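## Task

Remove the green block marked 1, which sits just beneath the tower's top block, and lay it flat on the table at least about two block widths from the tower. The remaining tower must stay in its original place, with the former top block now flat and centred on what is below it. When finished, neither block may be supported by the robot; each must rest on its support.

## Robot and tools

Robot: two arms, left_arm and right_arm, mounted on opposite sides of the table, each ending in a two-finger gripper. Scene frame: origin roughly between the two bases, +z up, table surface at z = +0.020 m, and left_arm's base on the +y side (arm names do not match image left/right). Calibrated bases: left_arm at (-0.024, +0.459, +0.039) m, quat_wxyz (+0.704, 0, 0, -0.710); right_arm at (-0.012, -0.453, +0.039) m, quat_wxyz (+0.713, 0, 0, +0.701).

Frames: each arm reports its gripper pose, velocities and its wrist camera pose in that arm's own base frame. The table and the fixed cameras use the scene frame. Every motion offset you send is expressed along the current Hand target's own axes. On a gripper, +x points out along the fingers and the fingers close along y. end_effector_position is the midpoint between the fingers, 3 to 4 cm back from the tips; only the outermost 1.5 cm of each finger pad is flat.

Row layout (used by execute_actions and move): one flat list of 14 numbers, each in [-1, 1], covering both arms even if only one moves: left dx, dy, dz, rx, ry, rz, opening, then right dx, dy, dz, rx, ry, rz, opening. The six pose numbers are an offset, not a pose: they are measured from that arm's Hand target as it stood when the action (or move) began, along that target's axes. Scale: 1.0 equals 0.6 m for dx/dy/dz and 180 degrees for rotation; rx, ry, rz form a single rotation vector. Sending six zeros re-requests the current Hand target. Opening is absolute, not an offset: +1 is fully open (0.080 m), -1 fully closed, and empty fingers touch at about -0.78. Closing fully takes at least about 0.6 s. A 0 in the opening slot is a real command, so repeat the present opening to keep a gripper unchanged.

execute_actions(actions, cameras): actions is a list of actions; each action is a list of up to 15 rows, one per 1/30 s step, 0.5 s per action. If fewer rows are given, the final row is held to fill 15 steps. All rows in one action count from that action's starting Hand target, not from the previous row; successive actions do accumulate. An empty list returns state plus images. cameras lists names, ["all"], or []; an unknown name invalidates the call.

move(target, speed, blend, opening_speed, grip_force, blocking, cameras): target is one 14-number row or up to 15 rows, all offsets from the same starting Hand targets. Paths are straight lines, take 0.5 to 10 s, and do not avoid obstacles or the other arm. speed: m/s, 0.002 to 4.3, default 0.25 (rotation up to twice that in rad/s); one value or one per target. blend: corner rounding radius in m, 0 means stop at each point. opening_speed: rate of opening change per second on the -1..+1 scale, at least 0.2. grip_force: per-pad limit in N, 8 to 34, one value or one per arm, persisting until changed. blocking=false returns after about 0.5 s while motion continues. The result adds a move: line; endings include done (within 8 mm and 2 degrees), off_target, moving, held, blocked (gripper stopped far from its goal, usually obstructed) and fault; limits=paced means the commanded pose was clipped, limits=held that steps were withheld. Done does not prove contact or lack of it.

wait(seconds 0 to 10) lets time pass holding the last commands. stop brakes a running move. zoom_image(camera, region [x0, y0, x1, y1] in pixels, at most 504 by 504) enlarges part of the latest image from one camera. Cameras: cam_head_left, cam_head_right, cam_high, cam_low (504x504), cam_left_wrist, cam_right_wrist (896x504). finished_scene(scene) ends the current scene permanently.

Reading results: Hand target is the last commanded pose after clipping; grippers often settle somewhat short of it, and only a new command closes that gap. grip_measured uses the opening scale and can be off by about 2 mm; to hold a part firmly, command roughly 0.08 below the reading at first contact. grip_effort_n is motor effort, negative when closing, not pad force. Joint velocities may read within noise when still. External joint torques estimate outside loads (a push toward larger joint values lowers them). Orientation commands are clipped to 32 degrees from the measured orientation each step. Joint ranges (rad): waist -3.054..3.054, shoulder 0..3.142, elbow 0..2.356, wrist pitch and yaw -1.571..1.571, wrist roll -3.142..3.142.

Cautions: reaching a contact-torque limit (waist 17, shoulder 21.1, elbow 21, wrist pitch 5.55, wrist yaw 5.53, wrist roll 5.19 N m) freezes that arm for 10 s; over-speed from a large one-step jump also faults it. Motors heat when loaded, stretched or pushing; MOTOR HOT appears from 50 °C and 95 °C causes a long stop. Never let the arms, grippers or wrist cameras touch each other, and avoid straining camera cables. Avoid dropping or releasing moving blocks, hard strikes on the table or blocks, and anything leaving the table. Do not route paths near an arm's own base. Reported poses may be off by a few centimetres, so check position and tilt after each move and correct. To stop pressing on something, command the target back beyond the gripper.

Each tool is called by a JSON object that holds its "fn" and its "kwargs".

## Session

{"fn": "execute_actions", "kwargs": {"actions": []}}

Scene clock: 0.00 s.
left_arm: end_effector_position=(+0.3311, -0.1038, +0.1870) grip_measured=+1.000 grip_effort_n=n/a end_effector_quat_wxyz=(+0.865, -0.132, +0.483, +0.021) | right_arm: end_effector_position=(+0.3117, +0.0975, +0.1448) grip_measured=+1.000 grip_effort_n=n/a end_effector_quat_wxyz=(+0.851, -0.140, +0.357, -0.360)
Joint positions: left_arm=[-0.345 1.412 1.199 -0.794 -0.095 -0.544 0.08] | right_arm=[0.709 1.819 1.291 -1.226 1.029 1.173 0.08]
Joint velocities: within noise
Joint torques (N m): no reading
External joint torques (N m): no reading
Heat: left arm: hottest wrist pitch 34 °C (+0.0 °C/min); right arm: hottest wrist pitch 34 °C (+0.0 °C/min).
Hand target: left_arm +0.3316, -0.1039, +0.1893; +0.867, -0.133, +0.480, +0.020 | right_arm +0.3119, +0.0975, +0.1453; +0.851, -0.139, +0.356, -0.360
Tool commands: left_gripper/opening=+1.0 right_gripper/opening=+1.0

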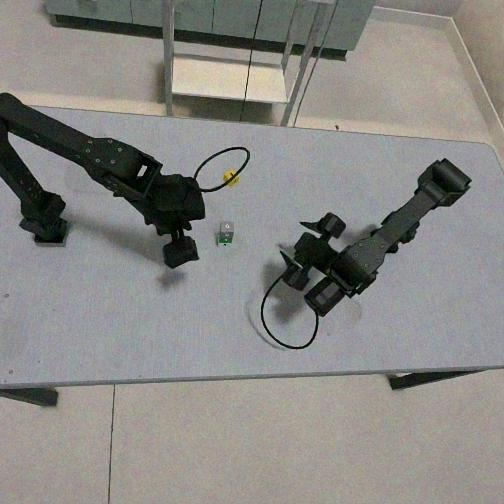

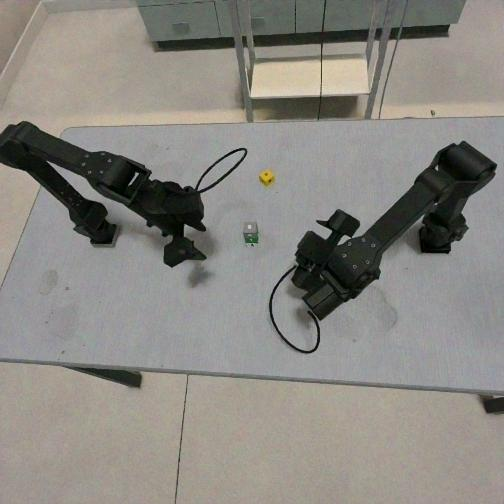

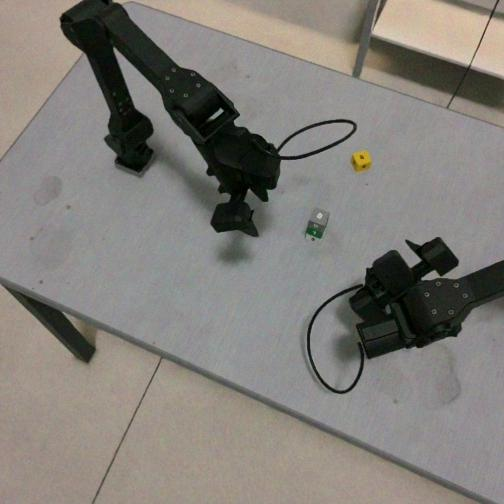

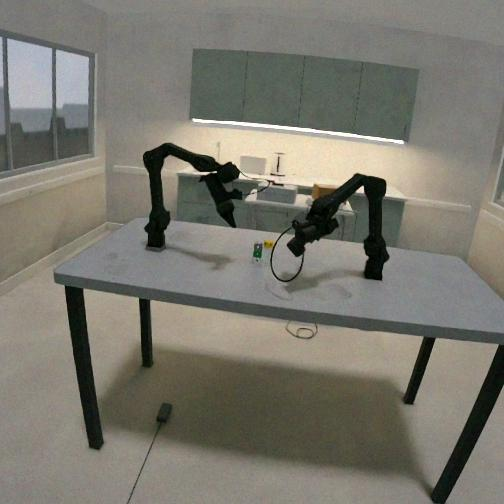

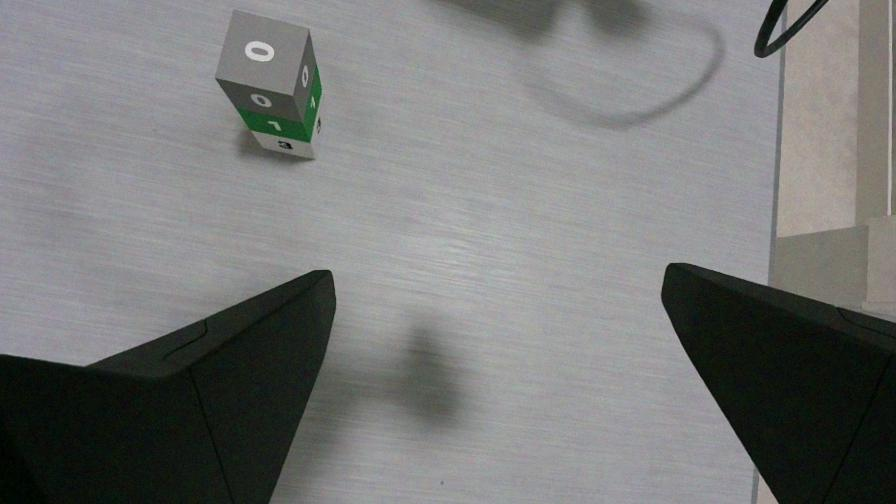

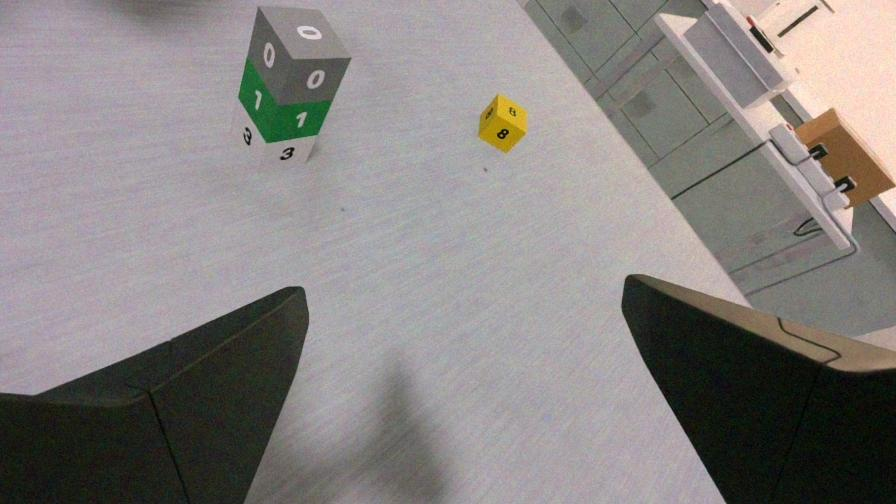

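{"fn": "move", "kwargs": {"target": [-0.173,-0.033,-0.136,0,0,0,1,0.2173,0.0233,0.206,-0.1047,0.2345,0.236,1], "speed": 0.3, "cameras": ["cam_right_wrist","cam_left_wrist"]}}

Scene clock: 29.80 s.
left_arm: end_effector_position=(+0.2111, -0.1339, +0.2331) grip_measured=+1.000 grip_effort_n=2.1 end_effector_quat_wxyz=(+0.863, -0.127, +0.488, +0.022) | right_arm: end_effector_position=(+0.4660, +0.0111, +0.1642) grip_measured=+1.000 grip_effort_n=3.0 end_effector_quat_wxyz=(+0.759, +0.000, +0.651, -0.001)
Joint positions: left_arm=[-0.74 1.133 1.208 -1.163 -0.293 -0.887 0.08] | right_arm=[0.025 2.282 2.35 -1.485 0.005 0.027 0.08]
Joint torques (N m): left_arm=[-0.24 -3.46 7.86 0.95 -0.48 -0.16] | right_arm=[0.07 -7.51 7.59 0.75 -0.18 -0.06]
External joint torques (N m): left_arm=[-0.26 -0.68 1.94 -0.05 -0.28 -0.17] | right_arm=[0.05 3.15 1.9 0.14 -0.17 -0.06]
Heat: left arm: hottest wrist pitch 35 °C (+2.0 °C/min); right arm: hottest wrist pitch 34 °C (+0.0 °C/min).
Hand target: left_arm +0.2115, -0.1338, +0.2391; +0.867, -0.133, +0.480, +0.021 | right_arm +0.4699, +0.0123, +0.1599; +0.707, +0.000, +0.708, +0.000
Off the commanded pose: left_arm 0.006 m, 1 deg | right_arm 0.006 m, 9 deg.
joint sent to its limit (right arm) — joint 3 (elbow), upper limit, where the elbow is as straight as it goes. The joint targets are off in orientation, not in position.
move: off_target (right_arm)
Images, in order (width x height): cam_left_wrist 896x504, cam_right_wrist 896x504.

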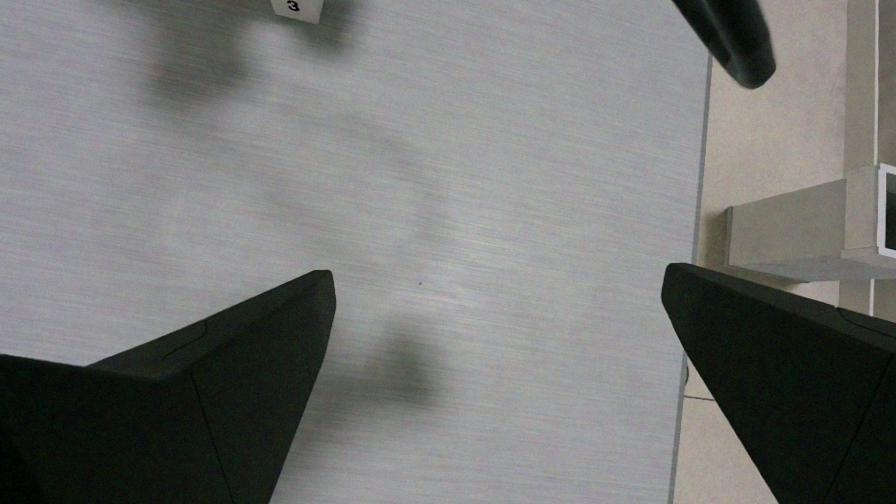

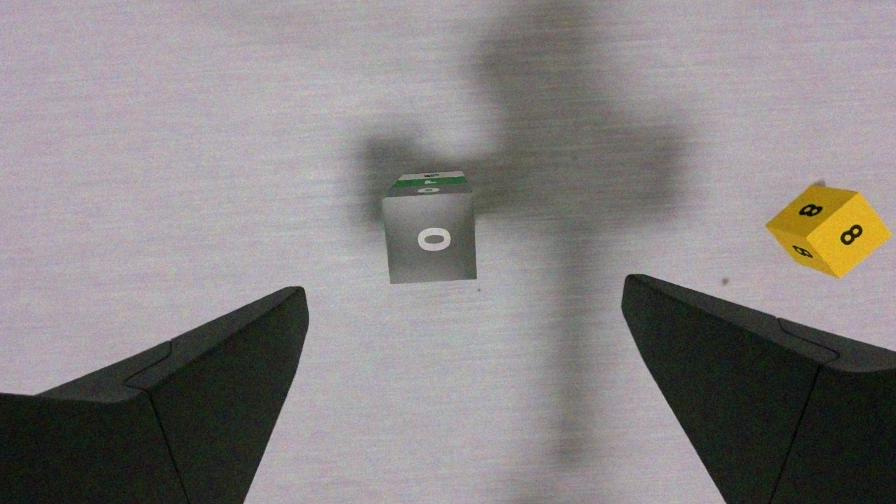

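{"fn": "move", "kwargs": {"target": [0,0,0,0,0,0,1,0.05,0.0137,0.011,-0.0175,0,0,1], "speed": 0.2, "cameras": ["cam_right_wrist"]}}

Scene clock: 40.83 s.
left_arm: end_effector_position=(+0.2111, -0.1339, +0.2331) grip_measured=+1.000 grip_effort_n=2.6 end_effector_quat_wxyz=(+0.863, -0.128, +0.488, +0.022) | right_arm: end_effector_position=(+0.4734, +0.0186, +0.1343) grip_measured=+1.000 grip_effort_n=3.5 end_effector_quat_wxyz=(+0.743, -0.019, +0.669, +0.017)
Joint positions: left_arm=[-0.74 1.133 1.208 -1.163 -0.293 -0.888 0.08] | right_arm=[0.041 2.351 2.352 -1.466 0.005 -0.01 0.08]
Joint torques (N m): left_arm=[-0.23 -3.42 7.89 0.97 -0.5 -0.15] | right_arm=[0.18 -8.1 7.17 0.65 -0.15 -0.03]
External joint torques (N m): left_arm=[-0.23 -0.61 1.92 -0.06 -0.3 -0.16] | right_arm=[0.22 2.84 1.51 0.12 -0.15 -0.03]
Heat: left arm: hottest elbow 35 °C (+5.9 °C/min); right arm: hottest shoulder 34 °C (+8.8 °C/min).
Hand target: left_arm +0.2115, -0.1339, +0.2391; +0.867, -0.133, +0.480, +0.021 | right_arm +0.4765, +0.0204, +0.1299; +0.706, -0.020, +0.707, +0.019
Off the commanded pose: left_arm 0.006 m, 1 deg | right_arm 0.006 m, 6 deg.
joint sent to its limit (right arm) — joint 3 (elbow), upper limit, where the elbow is as straight as it goes. The joint targets are off in orientation, not in position.
move: off_target (right_arm)
Images, in order (width x height): cam_right_wrist 896x504.

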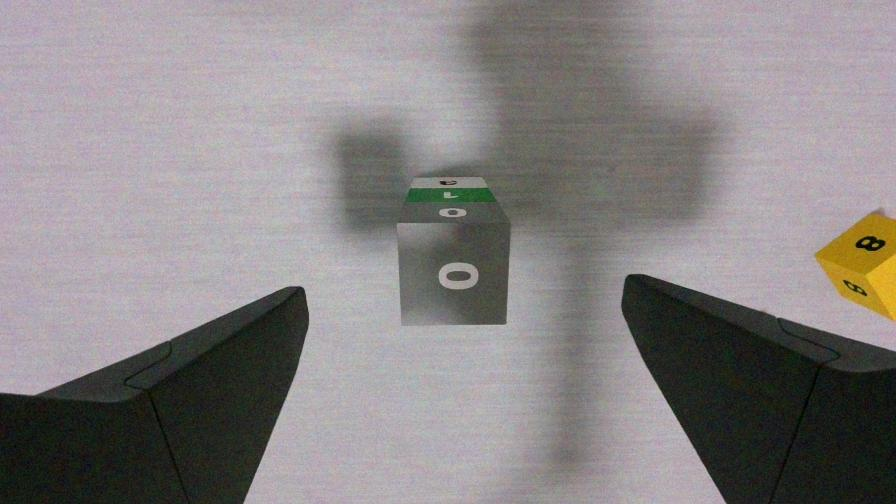

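{"fn": "move", "kwargs": {"target": [0,0,0,0,0,0,1,0.1198,0.0035,0.0017,0,0,0,1], "speed": 0.15, "cameras": ["cam_right_wrist","cam_low"]}}

{"fn": "zoom_image", "kwargs": {"camera": "cam_low", "region": [235, 230, 285, 280]}}

Scene clock: 52.83 s.
left_arm: end_effector_position=(+0.2111, -0.1339, +0.2331) grip_measured=+1.000 grip_effort_n=2.6 end_effector_quat_wxyz=(+0.863, -0.128, +0.488, +0.022) | right_arm: end_effector_position=(+0.4786, +0.0205, +0.0664) grip_measured=+1.000 grip_effort_n=3.5 end_effector_quat_wxyz=(+0.713, -0.021, +0.701, +0.018)
Joint positions: left_arm=[-0.74 1.133 1.208 -1.163 -0.293 -0.888 0.08] | right_arm=[0.044 2.45 2.26 -1.363 0.005 -0.01 0.08]
Joint torques (N m): left_arm=[-0.3 -3.48 7.91 0.98 -0.51 -0.15] | right_arm=[0.33 -8.5 5.38 0.45 -0.16 0.09]
External joint torques (N m): left_arm=[-0.29 -0.64 1.99 0 -0.32 -0.16] | right_arm=[0.23 3.13 -0.34 0.09 -0.15 0.09]
Heat: left arm: hottest elbow 36 °C (+5.7 °C/min); right arm: hottest shoulder 35 °C (+7.9 °C/min).
Hand target: left_arm +0.2115, -0.1339, +0.2391; +0.867, -0.133, +0.480, +0.021 | right_arm +0.4774, +0.0226, +0.0580; +0.706, -0.020, +0.707, +0.019
Off the commanded pose: left_arm 0.006 m, 1 deg | right_arm 0.009 m, 1 deg.
move: off_target (right_arm)
Images, in order (width x height): cam_low 504x504, cam_right_wrist 896x504.

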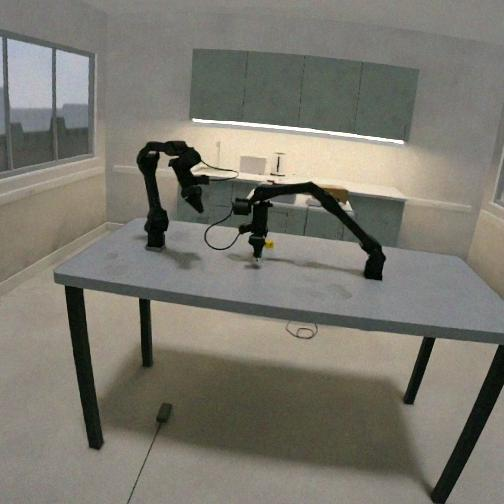

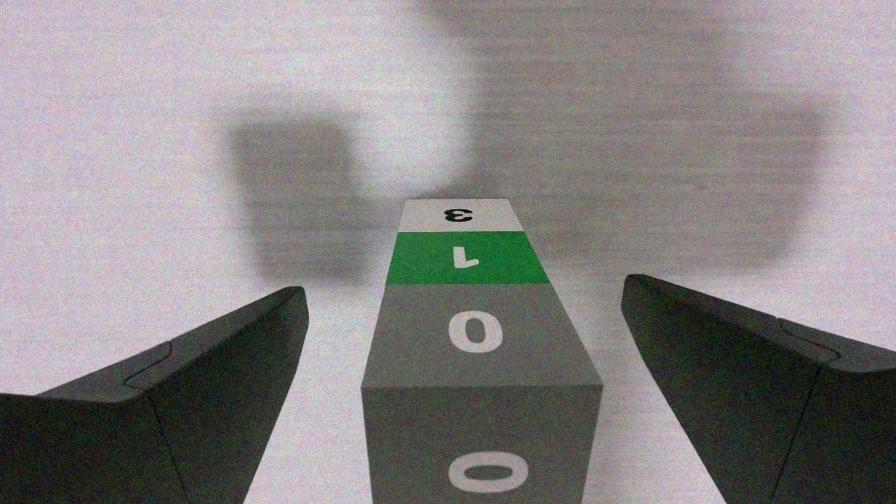

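Scaled by 10.080.

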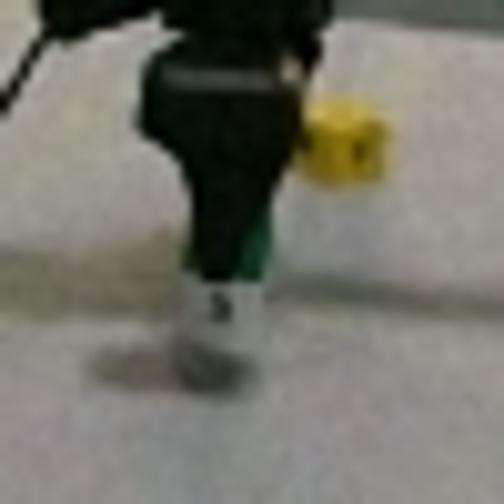

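{"fn": "move", "kwargs": {"target": [[0,0,0,0,0,0,1,-0.003,0.0058,-0.004,0,0,0,1],[0,0,0,0,0,0,1,-0.003,0.0058,-0.004,0,0,0,-0.4]], "speed": 0.15, "opening_speed": 0.9, "grip_force": 20, "cameras": ["cam_right_wrist"]}}

Scene clock: 62.23 s.
left_arm: end_effector_position=(+0.2111, -0.1339, +0.2331) grip_measured=+1.000 grip_effort_n=2.6 end_effector_quat_wxyz=(+0.863, -0.128, +0.488, +0.022) | right_arm: end_effector_position=(+0.4767, +0.0241, +0.0632) grip_measured=-0.088 grip_effort_n=-53.7 end_effector_quat_wxyz=(+0.710, -0.021, +0.704, +0.018)
Joint positions: left_arm=[-0.74 1.133 1.208 -1.163 -0.293 -0.888 0.08] | right_arm=[0.052 2.45 2.247 -1.359 0.004 -0.003 0.031]
Joint torques (N m): left_arm=[-0.22 -3.51 7.85 0.97 -0.51 -0.15] | right_arm=[0.28 -9.95 4.7 0.43 -0.15 0.1]
External joint torques (N m): left_arm=[-0.21 -0.74 1.96 -0.02 -0.32 -0.17] | right_arm=[0.27 1.64 -1.02 0.07 -0.15 0.1]
Heat: left arm: hottest elbow 37 °C (+5.1 °C/min); right arm: hottest shoulder 40 °C (+12.2 °C/min).
Hand target: left_arm +0.2115, -0.1339, +0.2391; +0.867, -0.133, +0.480, +0.021 | right_arm +0.4748, +0.0259, +0.0598; +0.706, -0.020, +0.707, +0.019
Off the commanded pose: left_arm 0.006 m, 1 deg | right_arm 0.004 m, 1 deg.
grip_force (N): 20, 20
move: done
Images, in order (width x height): cam_right_wrist 896x504.

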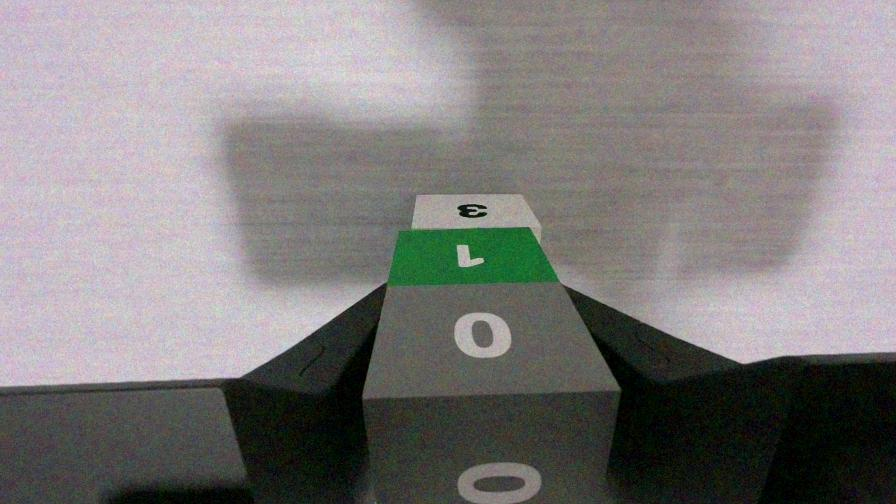

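{"fn": "move", "kwargs": {"target": [[0,0,0,0,0,0,1,-0.05,0,0,0,0,0,-0.4],[0,0,0,0,0,0,1,-0.05,0.0106,-0.1914,0,0,0,-0.4],[0,0,0,0,0,0,1,0.0397,0.0106,-0.1914,0,0,0,-0.4]], "speed": [0.08,0.2,0.08], "blend": [0.008,0.01,0], "cameras": ["cam_right_wrist","cam_left_wrist","cam_head_left"]}}

Scene clock: 77.90 s.
left_arm: end_effector_position=(+0.2111, -0.1339, +0.2331) grip_measured=+1.000 grip_effort_n=2.6 end_effector_quat_wxyz=(+0.863, -0.128, +0.488, +0.022) | right_arm: end_effector_position=(+0.3628, +0.0243, +0.0427) grip_measured=-0.088 grip_effort_n=-53.7 end_effector_quat_wxyz=(+0.713, -0.021, +0.700, +0.018)
Joint positions: left_arm=[-0.74 1.133 1.208 -1.163 -0.293 -0.888 0.08] | right_arm=[0.069 1.969 1.381 -0.965 0.004 0.014 0.031]
Joint torques (N m): left_arm=[-0.26 -3.35 7.92 0.98 -0.5 -0.15] | right_arm=[0.33 -5.93 4.57 0.46 -0.15 0.1]
External joint torques (N m): left_arm=[-0.26 -0.57 2.01 -0.03 -0.3 -0.16] | right_arm=[0.3 2.41 -0.83 0.1 -0.15 0.1]
Heat: left arm: hottest elbow 38 °C (+6.0 °C/min); right arm: hottest shoulder 46 °C (+16.0 °C/min).
Hand target: left_arm +0.2115, -0.1339, +0.2391; +0.867, -0.133, +0.480, +0.021 | right_arm +0.3598, +0.0258, +0.0361; +0.706, -0.020, +0.707, +0.019
Off the commanded pose: left_arm 0.006 m, 1 deg | right_arm 0.007 m, 1 deg.
grip_force (N): 20, 20
move: done
Images, in order (width x height): cam_head_left 504x504, cam_left_wrist 896x504, cam_right_wrist 896x504.

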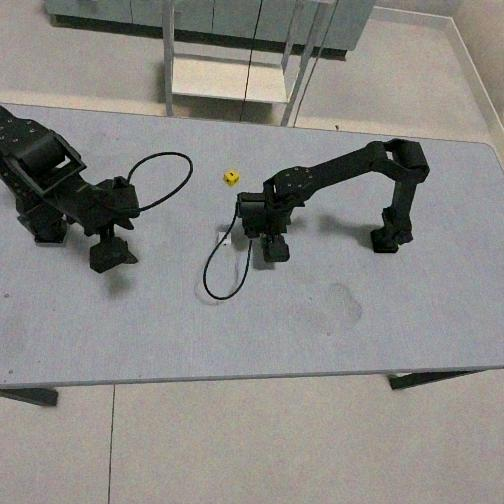

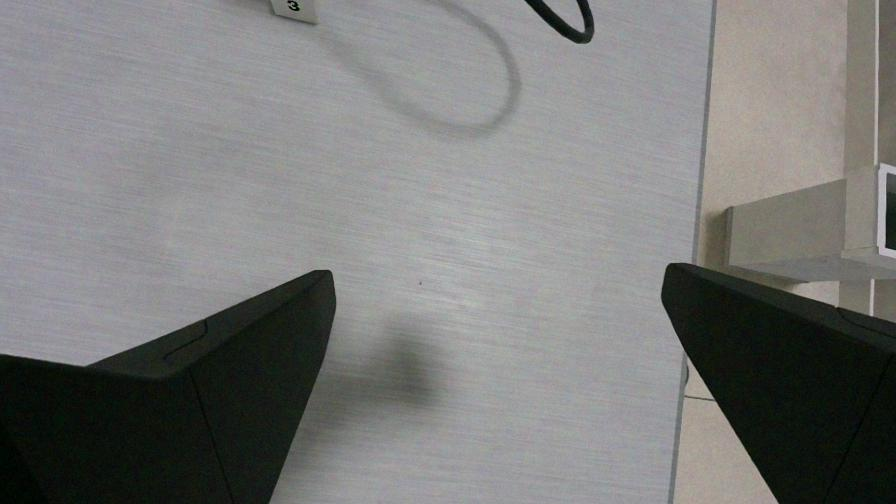

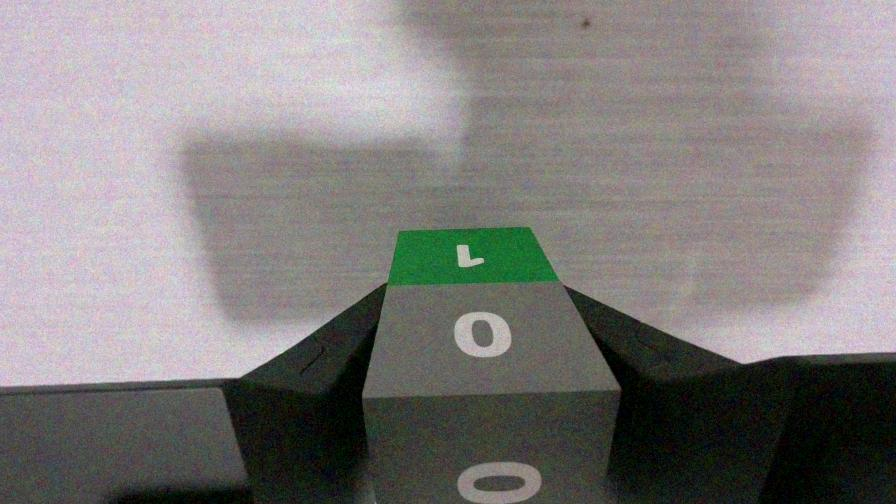

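{"fn": "move", "kwargs": {"target": [0,0,0,0,0,0,1,0.0192,0,0,0,0,0,-0.4], "speed": 0.04, "cameras": ["cam_right_wrist","cam_low"]}}

{"fn": "zoom_image", "kwargs": {"camera": "cam_low", "region": [240, 230, 290, 280]}}

Scene clock: 82.23 s.
left_arm: end_effector_position=(+0.2111, -0.1339, +0.2331) grip_measured=+1.000 grip_effort_n=2.1 end_effector_quat_wxyz=(+0.863, -0.128, +0.488, +0.022) | right_arm: end_effector_position=(+0.3632, +0.0243, +0.0317) grip_measured=-0.088 grip_effort_n=-54.2 end_effector_quat_wxyz=(+0.714, -0.021, +0.700, +0.018)
Joint positions: left_arm=[-0.74 1.133 1.208 -1.163 -0.293 -0.888 0.08] | right_arm=[0.069 1.985 1.357 -0.923 0.004 0.014 0.031]
Joint torques (N m): left_arm=[-0.24 -3.48 7.84 1 -0.48 -0.17] | right_arm=[0.32 -5.81 4.38 0.49 -0.15 0.1]
External joint torques (N m): left_arm=[-0.24 -0.69 1.92 -0.01 -0.29 -0.18] | right_arm=[0.31 2.62 -0.99 0.11 -0.15 0.1]
Heat: left arm: hottest elbow 38 °C (+5.1 °C/min); right arm: hottest shoulder 44 °C (+13.2 °C/min).
Hand target: left_arm +0.2115, -0.1339, +0.2391; +0.867, -0.133, +0.480, +0.021 | right_arm +0.3597, +0.0258, +0.0245; +0.706, -0.020, +0.707, +0.019
Off the commanded pose: left_arm 0.006 m, 1 deg | right_arm 0.008 m, 1 deg.
grip_force (N): 20, 20
move: done
Images, in order (width x height): cam_low 504x504, cam_right_wrist 896x504.

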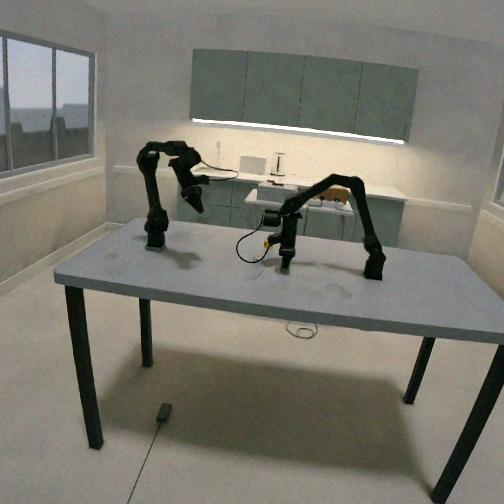

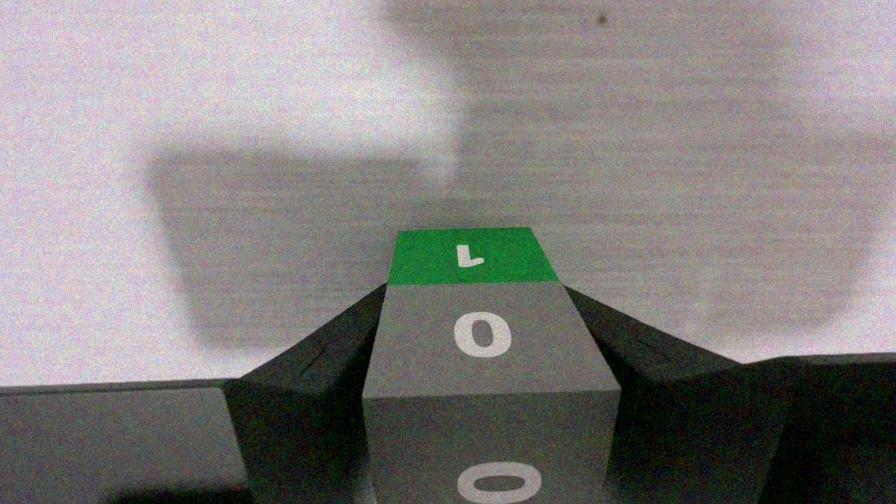

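Scaled by 10.080.

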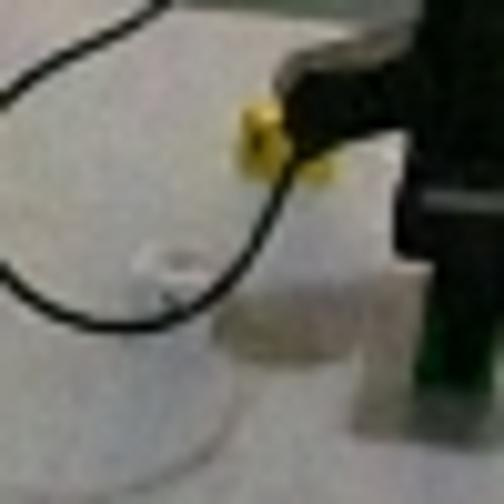

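{"fn": "move", "kwargs": {"target": [0,0,0,0,0,0,1,0.0075,0,0,0,0,0,-0.4], "speed": 0.03}}

Scene clock: 84.80 s.
left_arm: end_effector_position=(+0.2111, -0.1339, +0.2331) grip_measured=+1.000 grip_effort_n=2.1 end_effector_quat_wxyz=(+0.863, -0.128, +0.488, +0.022) | right_arm: end_effector_position=(+0.3634, +0.0243, +0.0293) grip_measured=-0.088 grip_effort_n=-53.7 end_effector_quat_wxyz=(+0.715, -0.021, +0.699, +0.018)
Joint positions: left_arm=[-0.74 1.133 1.208 -1.163 -0.293 -0.888 0.08] | right_arm=[0.069 1.987 1.35 -0.912 0.004 0.014 0.031]
Joint torques (N m): left_arm=[-0.29 -3.38 7.83 0.99 -0.48 -0.16] | right_arm=[0.32 -5.41 4.01 0.86 -0.15 0.1]
External joint torques (N m): left_arm=[-0.25 -0.66 1.96 -0.01 -0.29 -0.17] | right_arm=[0.29 2.99 -1.29 0.5 -0.14 0.1]
Heat: left arm: hottest elbow 38 °C (+5.0 °C/min); right arm: hottest shoulder 44 °C (+13.0 °C/min).
Hand target: left_arm +0.2115, -0.1339, +0.2391; +0.867, -0.133, +0.480, +0.021 | right_arm +0.3597, +0.0258, +0.0201; +0.707, -0.020, +0.707, +0.019
Off the commanded pose: left_arm 0.006 m, 1 deg | right_arm 0.010 m, 1 deg.
grip_force (N): 20, 20
move: off_target (right_arm)

{"fn": "move", "kwargs": {"target": [[0,0,0,0,0,0,1,-0.005,0,0,0,0,0,0.6],[0,0,0,0,0,0,1,-0.0665,-0.002,0.004,0,0,0,0.6]], "speed": 0.1, "opening_speed": 1.0, "cameras": ["cam_right_wrist","cam_head_right"]}}

Scene clock: 91.03 s.
left_arm: end_effector_position=(+0.2111, -0.1339, +0.2331) grip_measured=+1.000 grip_effort_n=2.1 end_effector_quat_wxyz=(+0.863, -0.128, +0.488, +0.022) | right_arm: end_effector_position=(+0.3586, +0.0240, +0.0527) grip_measured=+0.596 grip_effort_n=21.2 end_effector_quat_wxyz=(+0.698, -0.021, +0.715, +0.018)
Joint positions: left_arm=[-0.74 1.133 1.208 -1.163 -0.293 -0.888 0.08] | right_arm=[0.069 1.976 1.433 -1.052 0.004 0.014 0.062]
Joint torques (N m): left_arm=[-0.34 -3.38 7.9 0.98 -0.49 -0.16] | right_arm=[-0.02 -8.74 7.07 0.15 -0.15 0]
External joint torques (N m): left_arm=[-0.33 -0.56 1.95 -0.03 -0.29 -0.17] | right_arm=[-0.08 -0.22 1.56 -0.16 -0.14 0]
Heat: left arm: hottest elbow 38 °C (+5.1 °C/min); right arm: hottest shoulder 42 °C (+10.2 °C/min).
Hand target: left_arm +0.2115, -0.1339, +0.2391; +0.867, -0.133, +0.480, +0.021 | right_arm +0.3622, +0.0248, +0.0600; +0.706, -0.020, +0.707, +0.019
Off the commanded pose: left_arm 0.006 m, 1 deg | right_arm 0.008 m, 1 deg.
grip_force (N): 20, 20
move: done
Images, in order (width x height): cam_head_right 504x504, cam_right_wrist 896x504.

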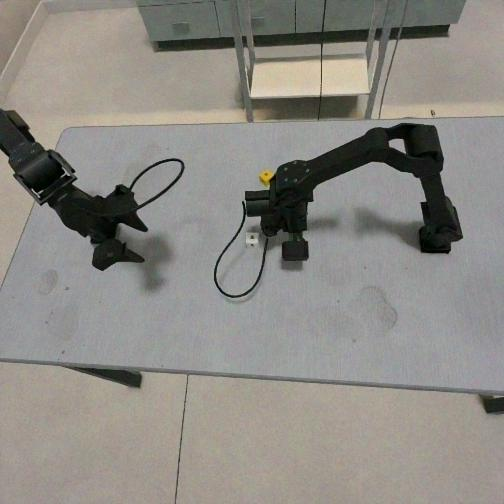

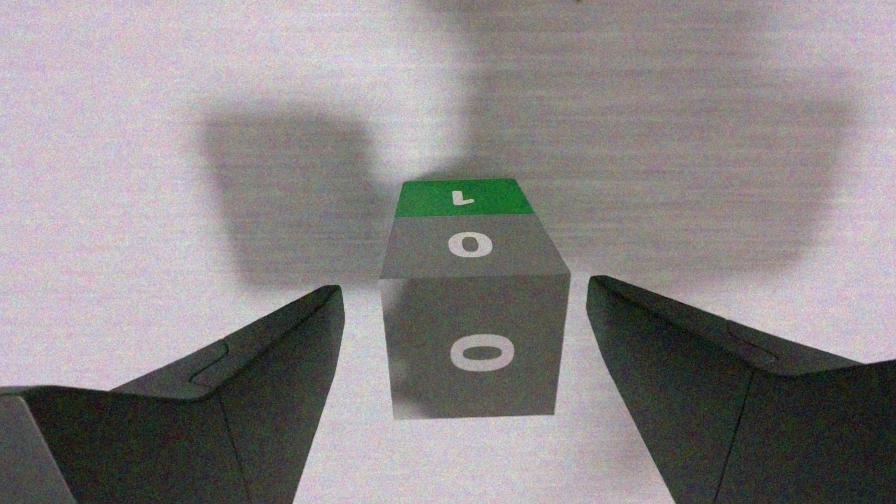

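{"fn": "move", "kwargs": {"target": [0,0,0,0,0,0,1,-0.0167,0,0.0065,0,0,0,0.6], "speed": 0.1, "cameras": ["cam_right_wrist"]}}

Scene clock: 94.97 s.
left_arm: end_effector_position=(+0.2111, -0.1339, +0.2331) grip_measured=+1.000 grip_effort_n=3.0 end_effector_quat_wxyz=(+0.863, -0.128, +0.488, +0.022) | right_arm: end_effector_position=(+0.3628, +0.0243, +0.0641) grip_measured=+0.596 grip_effort_n=21.2 end_effector_quat_wxyz=(+0.700, -0.021, +0.714, +0.018)
Joint positions: left_arm=[-0.74 1.133 1.208 -1.163 -0.293 -0.888 0.08] | right_arm=[0.069 1.976 1.479 -1.095 0.004 0.014 0.062]
Joint torques (N m): left_arm=[-0.29 -3.51 7.83 0.97 -0.47 -0.16] | right_arm=[-0.03 -8.31 7.25 0.16 -0.15 -0.01]
External joint torques (N m): left_arm=[-0.28 -0.66 1.86 -0.05 -0.28 -0.17] | right_arm=[-0.11 0.18 1.76 -0.14 -0.14 -0.01]
Heat: left arm: hottest elbow 38 °C (+4.0 °C/min); right arm: hottest shoulder 42 °C (+9.0 °C/min).
Hand target: left_arm +0.2115, -0.1339, +0.2391; +0.867, -0.133, +0.480, +0.021 | right_arm +0.3662, +0.0250, +0.0700; +0.707, -0.020, +0.707, +0.019
Off the commanded pose: left_arm 0.006 m, 1 deg | right_arm 0.007 m, 1 deg.
grip_force (N): 20, 20
move: done
Images, in order (width x height): cam_right_wrist 896x504.

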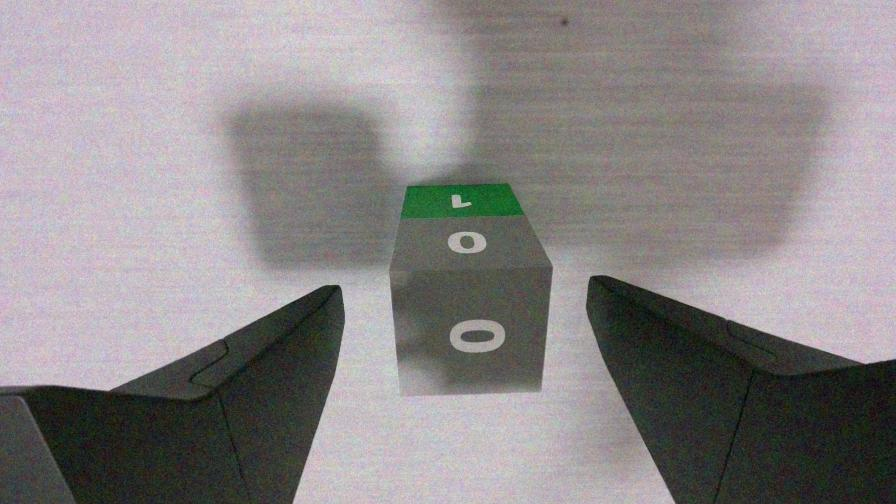

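{"fn": "move", "kwargs": {"target": [[0,0,0,0,0,0,1,0.0,0,0.006,0,0,0,0.6],[0,0,0,0,0,0,1,0.0,0,0.006,0,0,0,-0.4]], "speed": 0.1, "opening_speed": 0.9, "cameras": ["cam_right_wrist"]}}

Scene clock: 100.60 s.
left_arm: end_effector_position=(+0.2111, -0.1339, +0.2331) grip_measured=+1.000 grip_effort_n=2.1 end_effector_quat_wxyz=(+0.863, -0.128, +0.488, +0.022) | right_arm: end_effector_position=(+0.3671, +0.0246, +0.0690) grip_measured=-0.090 grip_effort_n=-53.7 end_effector_quat_wxyz=(+0.705, -0.021, +0.709, +0.018)
Joint positions: left_arm=[-0.74 1.133 1.208 -1.163 -0.293 -0.888 0.08] | right_arm=[0.069 1.976 1.5 -1.101 0.004 0.014 0.031]
Joint torques (N m): left_arm=[-0.32 -3.51 7.92 0.98 -0.48 -0.15] | right_arm=[-0.05 -6.95 7.23 0.21 -0.15 -0.01]
External joint torques (N m): left_arm=[-0.28 -0.7 1.98 -0.03 -0.29 -0.16] | right_arm=[-0.08 1.61 1.66 -0.12 -0.14 -0.01]
Heat: left arm: hottest elbow 39 °C (+4.0 °C/min); right arm: hottest shoulder 41 °C (+7.0 °C/min).
Hand target: left_arm +0.2115, -0.1339, +0.2391; +0.867, -0.133, +0.480, +0.021 | right_arm +0.3698, +0.0252, +0.0701; +0.707, -0.020, +0.707, +0.019
Off the commanded pose: left_arm 0.006 m, 1 deg | right_arm 0.003 m, 0 deg.
grip_force (N): 20, 20
move: done
Images, in order (width x height): cam_right_wrist 896x504.

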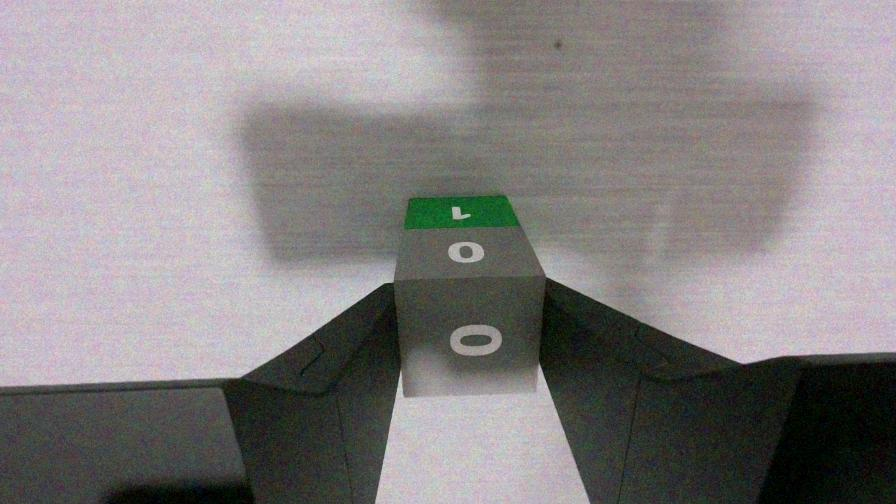

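{"fn": "move", "kwargs": {"target": [[0,0,0,0,0,0,1,-0.05,0,0,0,0,0,-0.4],[0,0,0,0,0,0,1,-0.05,-0.0133,0.1807,0,0,0,-0.4],[0,0,0,0,0,0,1,-0.0132,-0.0133,0.1807,0,0.006,0,-0.4]], "speed": [0.08,0.2,0.08], "blend": [0.008,0.01,0], "cameras": ["cam_right_wrist"]}}

{"fn": "zoom_image", "kwargs": {"camera": "cam_right_wrist", "region": [340, 140, 600, 420]}}

Scene clock: 112.07 s.
left_arm: end_effector_position=(+0.2111, -0.1339, +0.2331) grip_measured=+1.000 grip_effort_n=2.6 end_effector_quat_wxyz=(+0.863, -0.128, +0.488, +0.022) | right_arm: end_effector_position=(+0.4761, +0.0239, +0.0820) grip_measured=-0.090 grip_effort_n=-53.7 end_effector_quat_wxyz=(+0.708, -0.021, +0.706, +0.018)
Joint positions: left_arm=[-0.74 1.133 1.208 -1.163 -0.293 -0.888 0.08] | right_arm=[0.051 2.465 2.35 -1.453 0.004 -0.005 0.031]
Joint torques (N m): left_arm=[-0.34 -3.37 7.87 0.97 -0.5 -0.17] | right_arm=[-0.31 -8.6 7.47 0.29 -0.15 -0.05]
External joint torques (N m): left_arm=[-0.32 -0.6 1.96 -0.03 -0.31 -0.18] | right_arm=[-0.33 2.96 1.87 -0.03 -0.14 -0.05]
Heat: left arm: hottest elbow 39 °C (+3.0 °C/min); right arm: hottest shoulder 40 °C (+5.1 °C/min).
Hand target: left_arm +0.2115, -0.1339, +0.2391; +0.867, -0.133, +0.480, +0.021 | right_arm +0.4784, +0.0233, +0.0778; +0.700, -0.020, +0.714, +0.019
Off the commanded pose: left_arm 0.006 m, 1 deg | right_arm 0.005 m, 1 deg.
joint sent to its limit (right arm) — joint 3 (elbow), upper limit, where the elbow is as straight as it goes. The joint targets still meet the commanded pose.
grip_force (N): 20, 20
move: done
Images, in order (width x height): cam_right_wrist 896x504.

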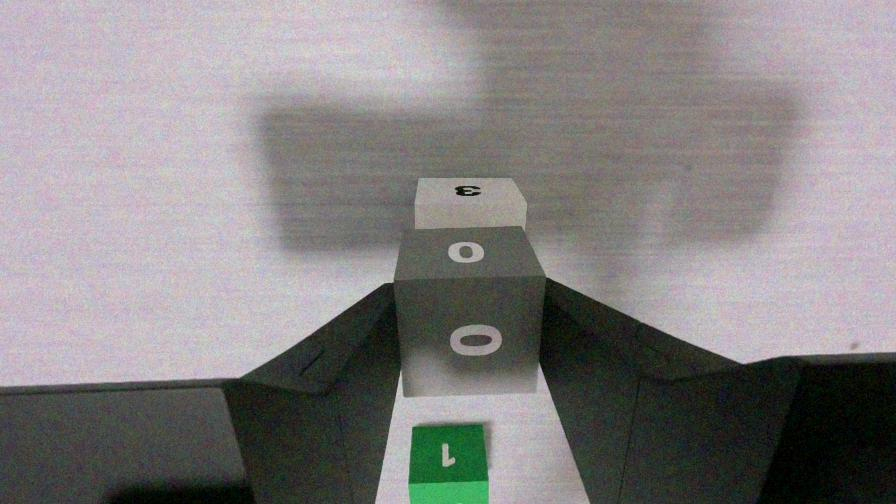

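Scaled by 1.800.

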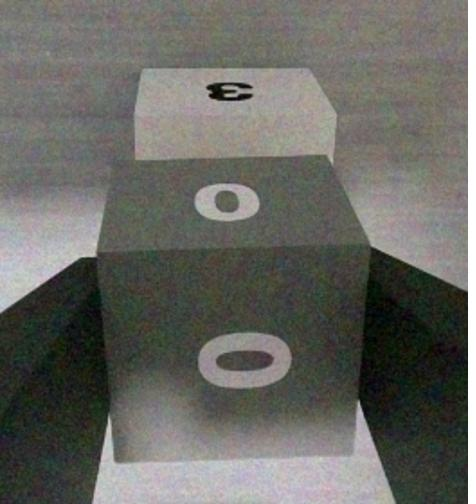

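{"fn": "move", "kwargs": {"target": [0,0,0,0,0,0,1,0.01,-0.0062,-0.0027,0,0,0,-0.4], "speed": 0.06, "cameras": ["cam_right_wrist"]}}

{"fn": "zoom_image", "kwargs": {"camera": "cam_right_wrist", "region": [340, 140, 600, 420]}}

Scene clock: 125.53 s.
left_arm: end_effector_position=(+0.2111, -0.1339, +0.2331) grip_measured=+1.000 grip_effort_n=2.6 end_effector_quat_wxyz=(+0.863, -0.128, +0.488, +0.022) | right_arm: end_effector_position=(+0.4753, +0.0202, +0.0774) grip_measured=-0.090 grip_effort_n=-53.7 end_effector_quat_wxyz=(+0.703, -0.021, +0.711, +0.018)
Joint positions: left_arm=[-0.74 1.133 1.208 -1.163 -0.293 -0.888 0.08] | right_arm=[0.044 2.475 2.35 -1.456 0.004 -0.012 0.031]
Joint torques (N m): left_arm=[-0.34 -3.41 7.89 0.96 -0.49 -0.15] | right_arm=[-0.31 -8.29 7.46 0.16 -0.14 -0.05]
External joint torques (N m): left_arm=[-0.33 -0.67 1.99 -0.05 -0.3 -0.16] | right_arm=[-0.41 3.43 1.78 -0.16 -0.14 -0.05]
Heat: left arm: hottest elbow 39 °C (+2.0 °C/min); right arm: hottest shoulder 44 °C (+2.0 °C/min).
Hand target: left_arm +0.2115, -0.1339, +0.2391; +0.867, -0.133, +0.480, +0.021 | right_arm +0.4769, +0.0194, +0.0718; +0.700, -0.020, +0.714, +0.019
Off the commanded pose: left_arm 0.006 m, 1 deg | right_arm 0.006 m, 1 deg.
joint sent to its limit (right arm) — joint 3 (elbow), upper limit, where the elbow is as straight as it goes. The joint targets still meet the commanded pose.
grip_force (N): 20, 20
move: done
Images, in order (width x height): cam_right_wrist 896x504.

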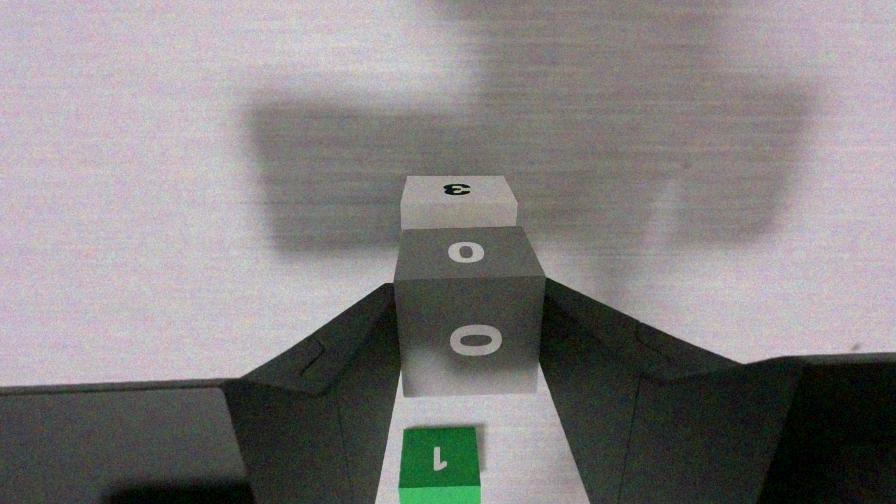

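Scaled by 1.800.

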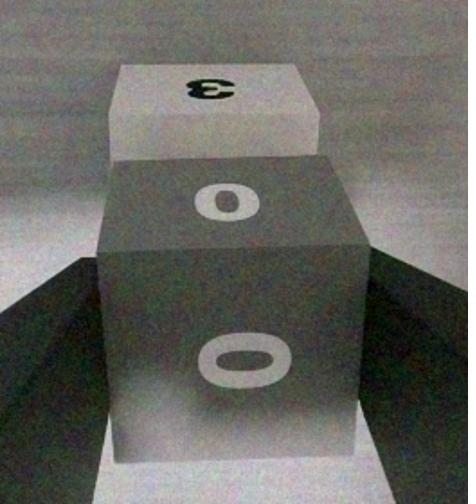

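{"fn": "move", "kwargs": {"target": [0,0,0,0,0,0,1,0.0092,0.0005,0.0055,0,0,0,-0.4], "speed": 0.05, "cameras": ["cam_right_wrist"]}}

{"fn": "zoom_image", "kwargs": {"camera": "cam_right_wrist", "region": [340, 140, 600, 420]}}

Scene clock: 132.57 s.
left_arm: end_effector_position=(+0.2111, -0.1339, +0.2331) grip_measured=+1.000 grip_effort_n=2.6 end_effector_quat_wxyz=(+0.863, -0.128, +0.488, +0.022) | right_arm: end_effector_position=(+0.4780, +0.0203, +0.0735) grip_measured=-0.090 grip_effort_n=-53.7 end_effector_quat_wxyz=(+0.705, -0.021, +0.709, +0.018)
Joint positions: left_arm=[-0.74 1.133 1.208 -1.163 -0.293 -0.888 0.08] | right_arm=[0.044 2.484 2.351 -1.444 0.004 -0.012 0.031]
Joint torques (N m): left_arm=[-0.31 -3.38 7.91 0.97 -0.5 -0.16] | right_arm=[-0.28 -7.96 7.33 0.42 -0.13 -0.03]
External joint torques (N m): left_arm=[-0.32 -0.6 2 -0.03 -0.3 -0.17] | right_arm=[-0.31 3.7 1.7 0.09 -0.12 -0.03]
Heat: left arm: hottest elbow 39 °C (+1.0 °C/min); right arm: hottest shoulder 43 °C (-2.0 °C/min).
Hand target: left_arm +0.2115, -0.1339, +0.2391; +0.867, -0.133, +0.480, +0.021 | right_arm +0.4801, +0.0199, +0.0663; +0.700, -0.020, +0.714, +0.019
Off the commanded pose: left_arm 0.006 m, 1 deg | right_arm 0.008 m, 1 deg.
joint sent to its limit (right arm) — joint 3 (elbow), upper limit, where the elbow is as straight as it goes. The joint targets still meet the commanded pose.
grip_force (N): 20, 20
move: done
Images, in order (width x height): cam_right_wrist 896x504.

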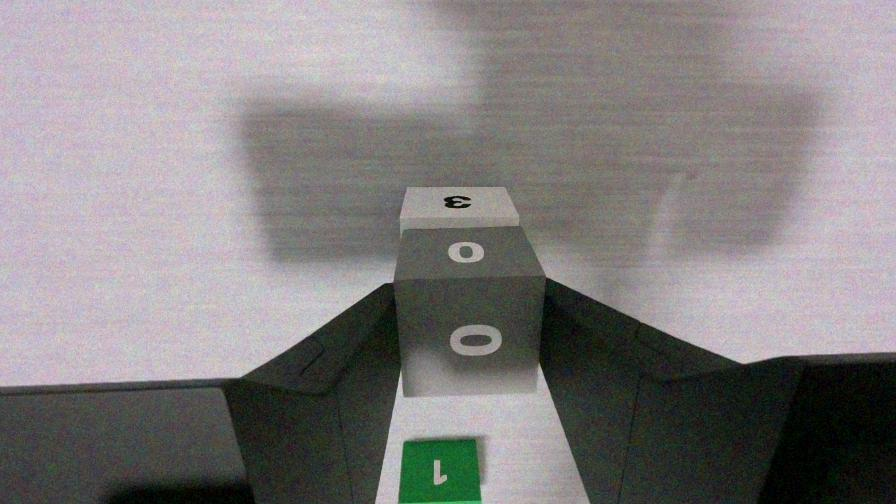

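Scaled by 1.800.

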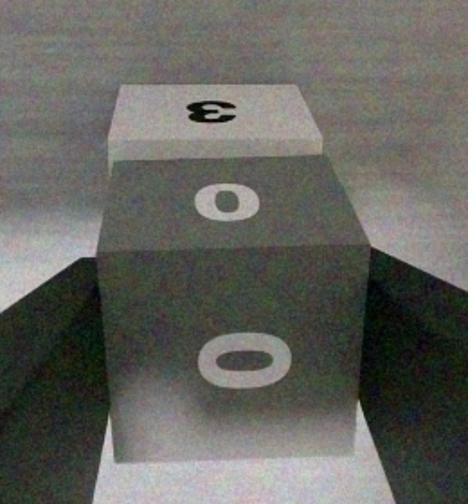

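{"fn": "move", "kwargs": {"target": [0,0,0,0,0,0,1,0.005,0.003,0.006,0,0,0,-0.4], "speed": 0.05, "cameras": ["cam_right_wrist"]}}

{"fn": "zoom_image", "kwargs": {"camera": "cam_right_wrist", "region": [340, 140, 600, 420]}}

Scene clock: 137.60 s.
left_arm: end_effector_position=(+0.2111, -0.1339, +0.2331) grip_measured=+1.000 grip_effort_n=2.6 end_effector_quat_wxyz=(+0.863, -0.128, +0.488, +0.022) | right_arm: end_effector_position=(+0.4809, +0.0204, +0.0732) grip_measured=-0.090 grip_effort_n=-53.7 end_effector_quat_wxyz=(+0.709, -0.021, +0.705, +0.018)
Joint positions: left_arm=[-0.74 1.133 1.208 -1.163 -0.293 -0.888 0.08] | right_arm=[0.044 2.486 2.353 -1.432 0.004 -0.012 0.031]
Joint torques (N m): left_arm=[-0.39 -3.45 8 0.99 -0.49 -0.17] | right_arm=[0.16 -7.54 7.14 0.7 -0.14 0.09]
External joint torques (N m): left_arm=[-0.39 -0.69 2.08 -0.02 -0.29 -0.18] | right_arm=[0.05 4.17 1.48 0.36 -0.13 0.09]
Heat: left arm: hottest elbow 39 °C (+1.0 °C/min); right arm: hottest shoulder 43 °C (-3.0 °C/min).
Hand target: left_arm +0.2115, -0.1339, +0.2391; +0.867, -0.133, +0.480, +0.021 | right_arm +0.4835, +0.0218, +0.0632; +0.700, -0.020, +0.714, +0.019
Off the commanded pose: left_arm 0.006 m, 1 deg | right_arm 0.010 m, 1 deg.
joint sent to its limit (right arm) — joint 3 (elbow), upper limit, where the elbow is as straight as it goes. The joint targets still meet the commanded pose.
grip_force (N): 20, 20
move: off_target (right_arm)
Images, in order (width x height): cam_right_wrist 896x504.

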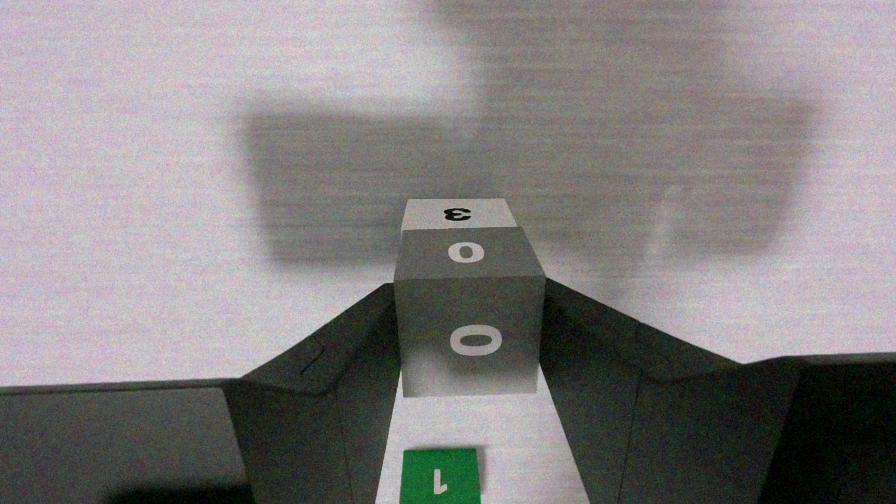

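Scaled by 1.800.

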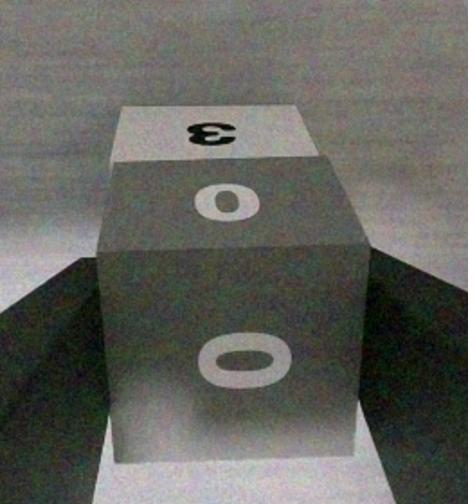

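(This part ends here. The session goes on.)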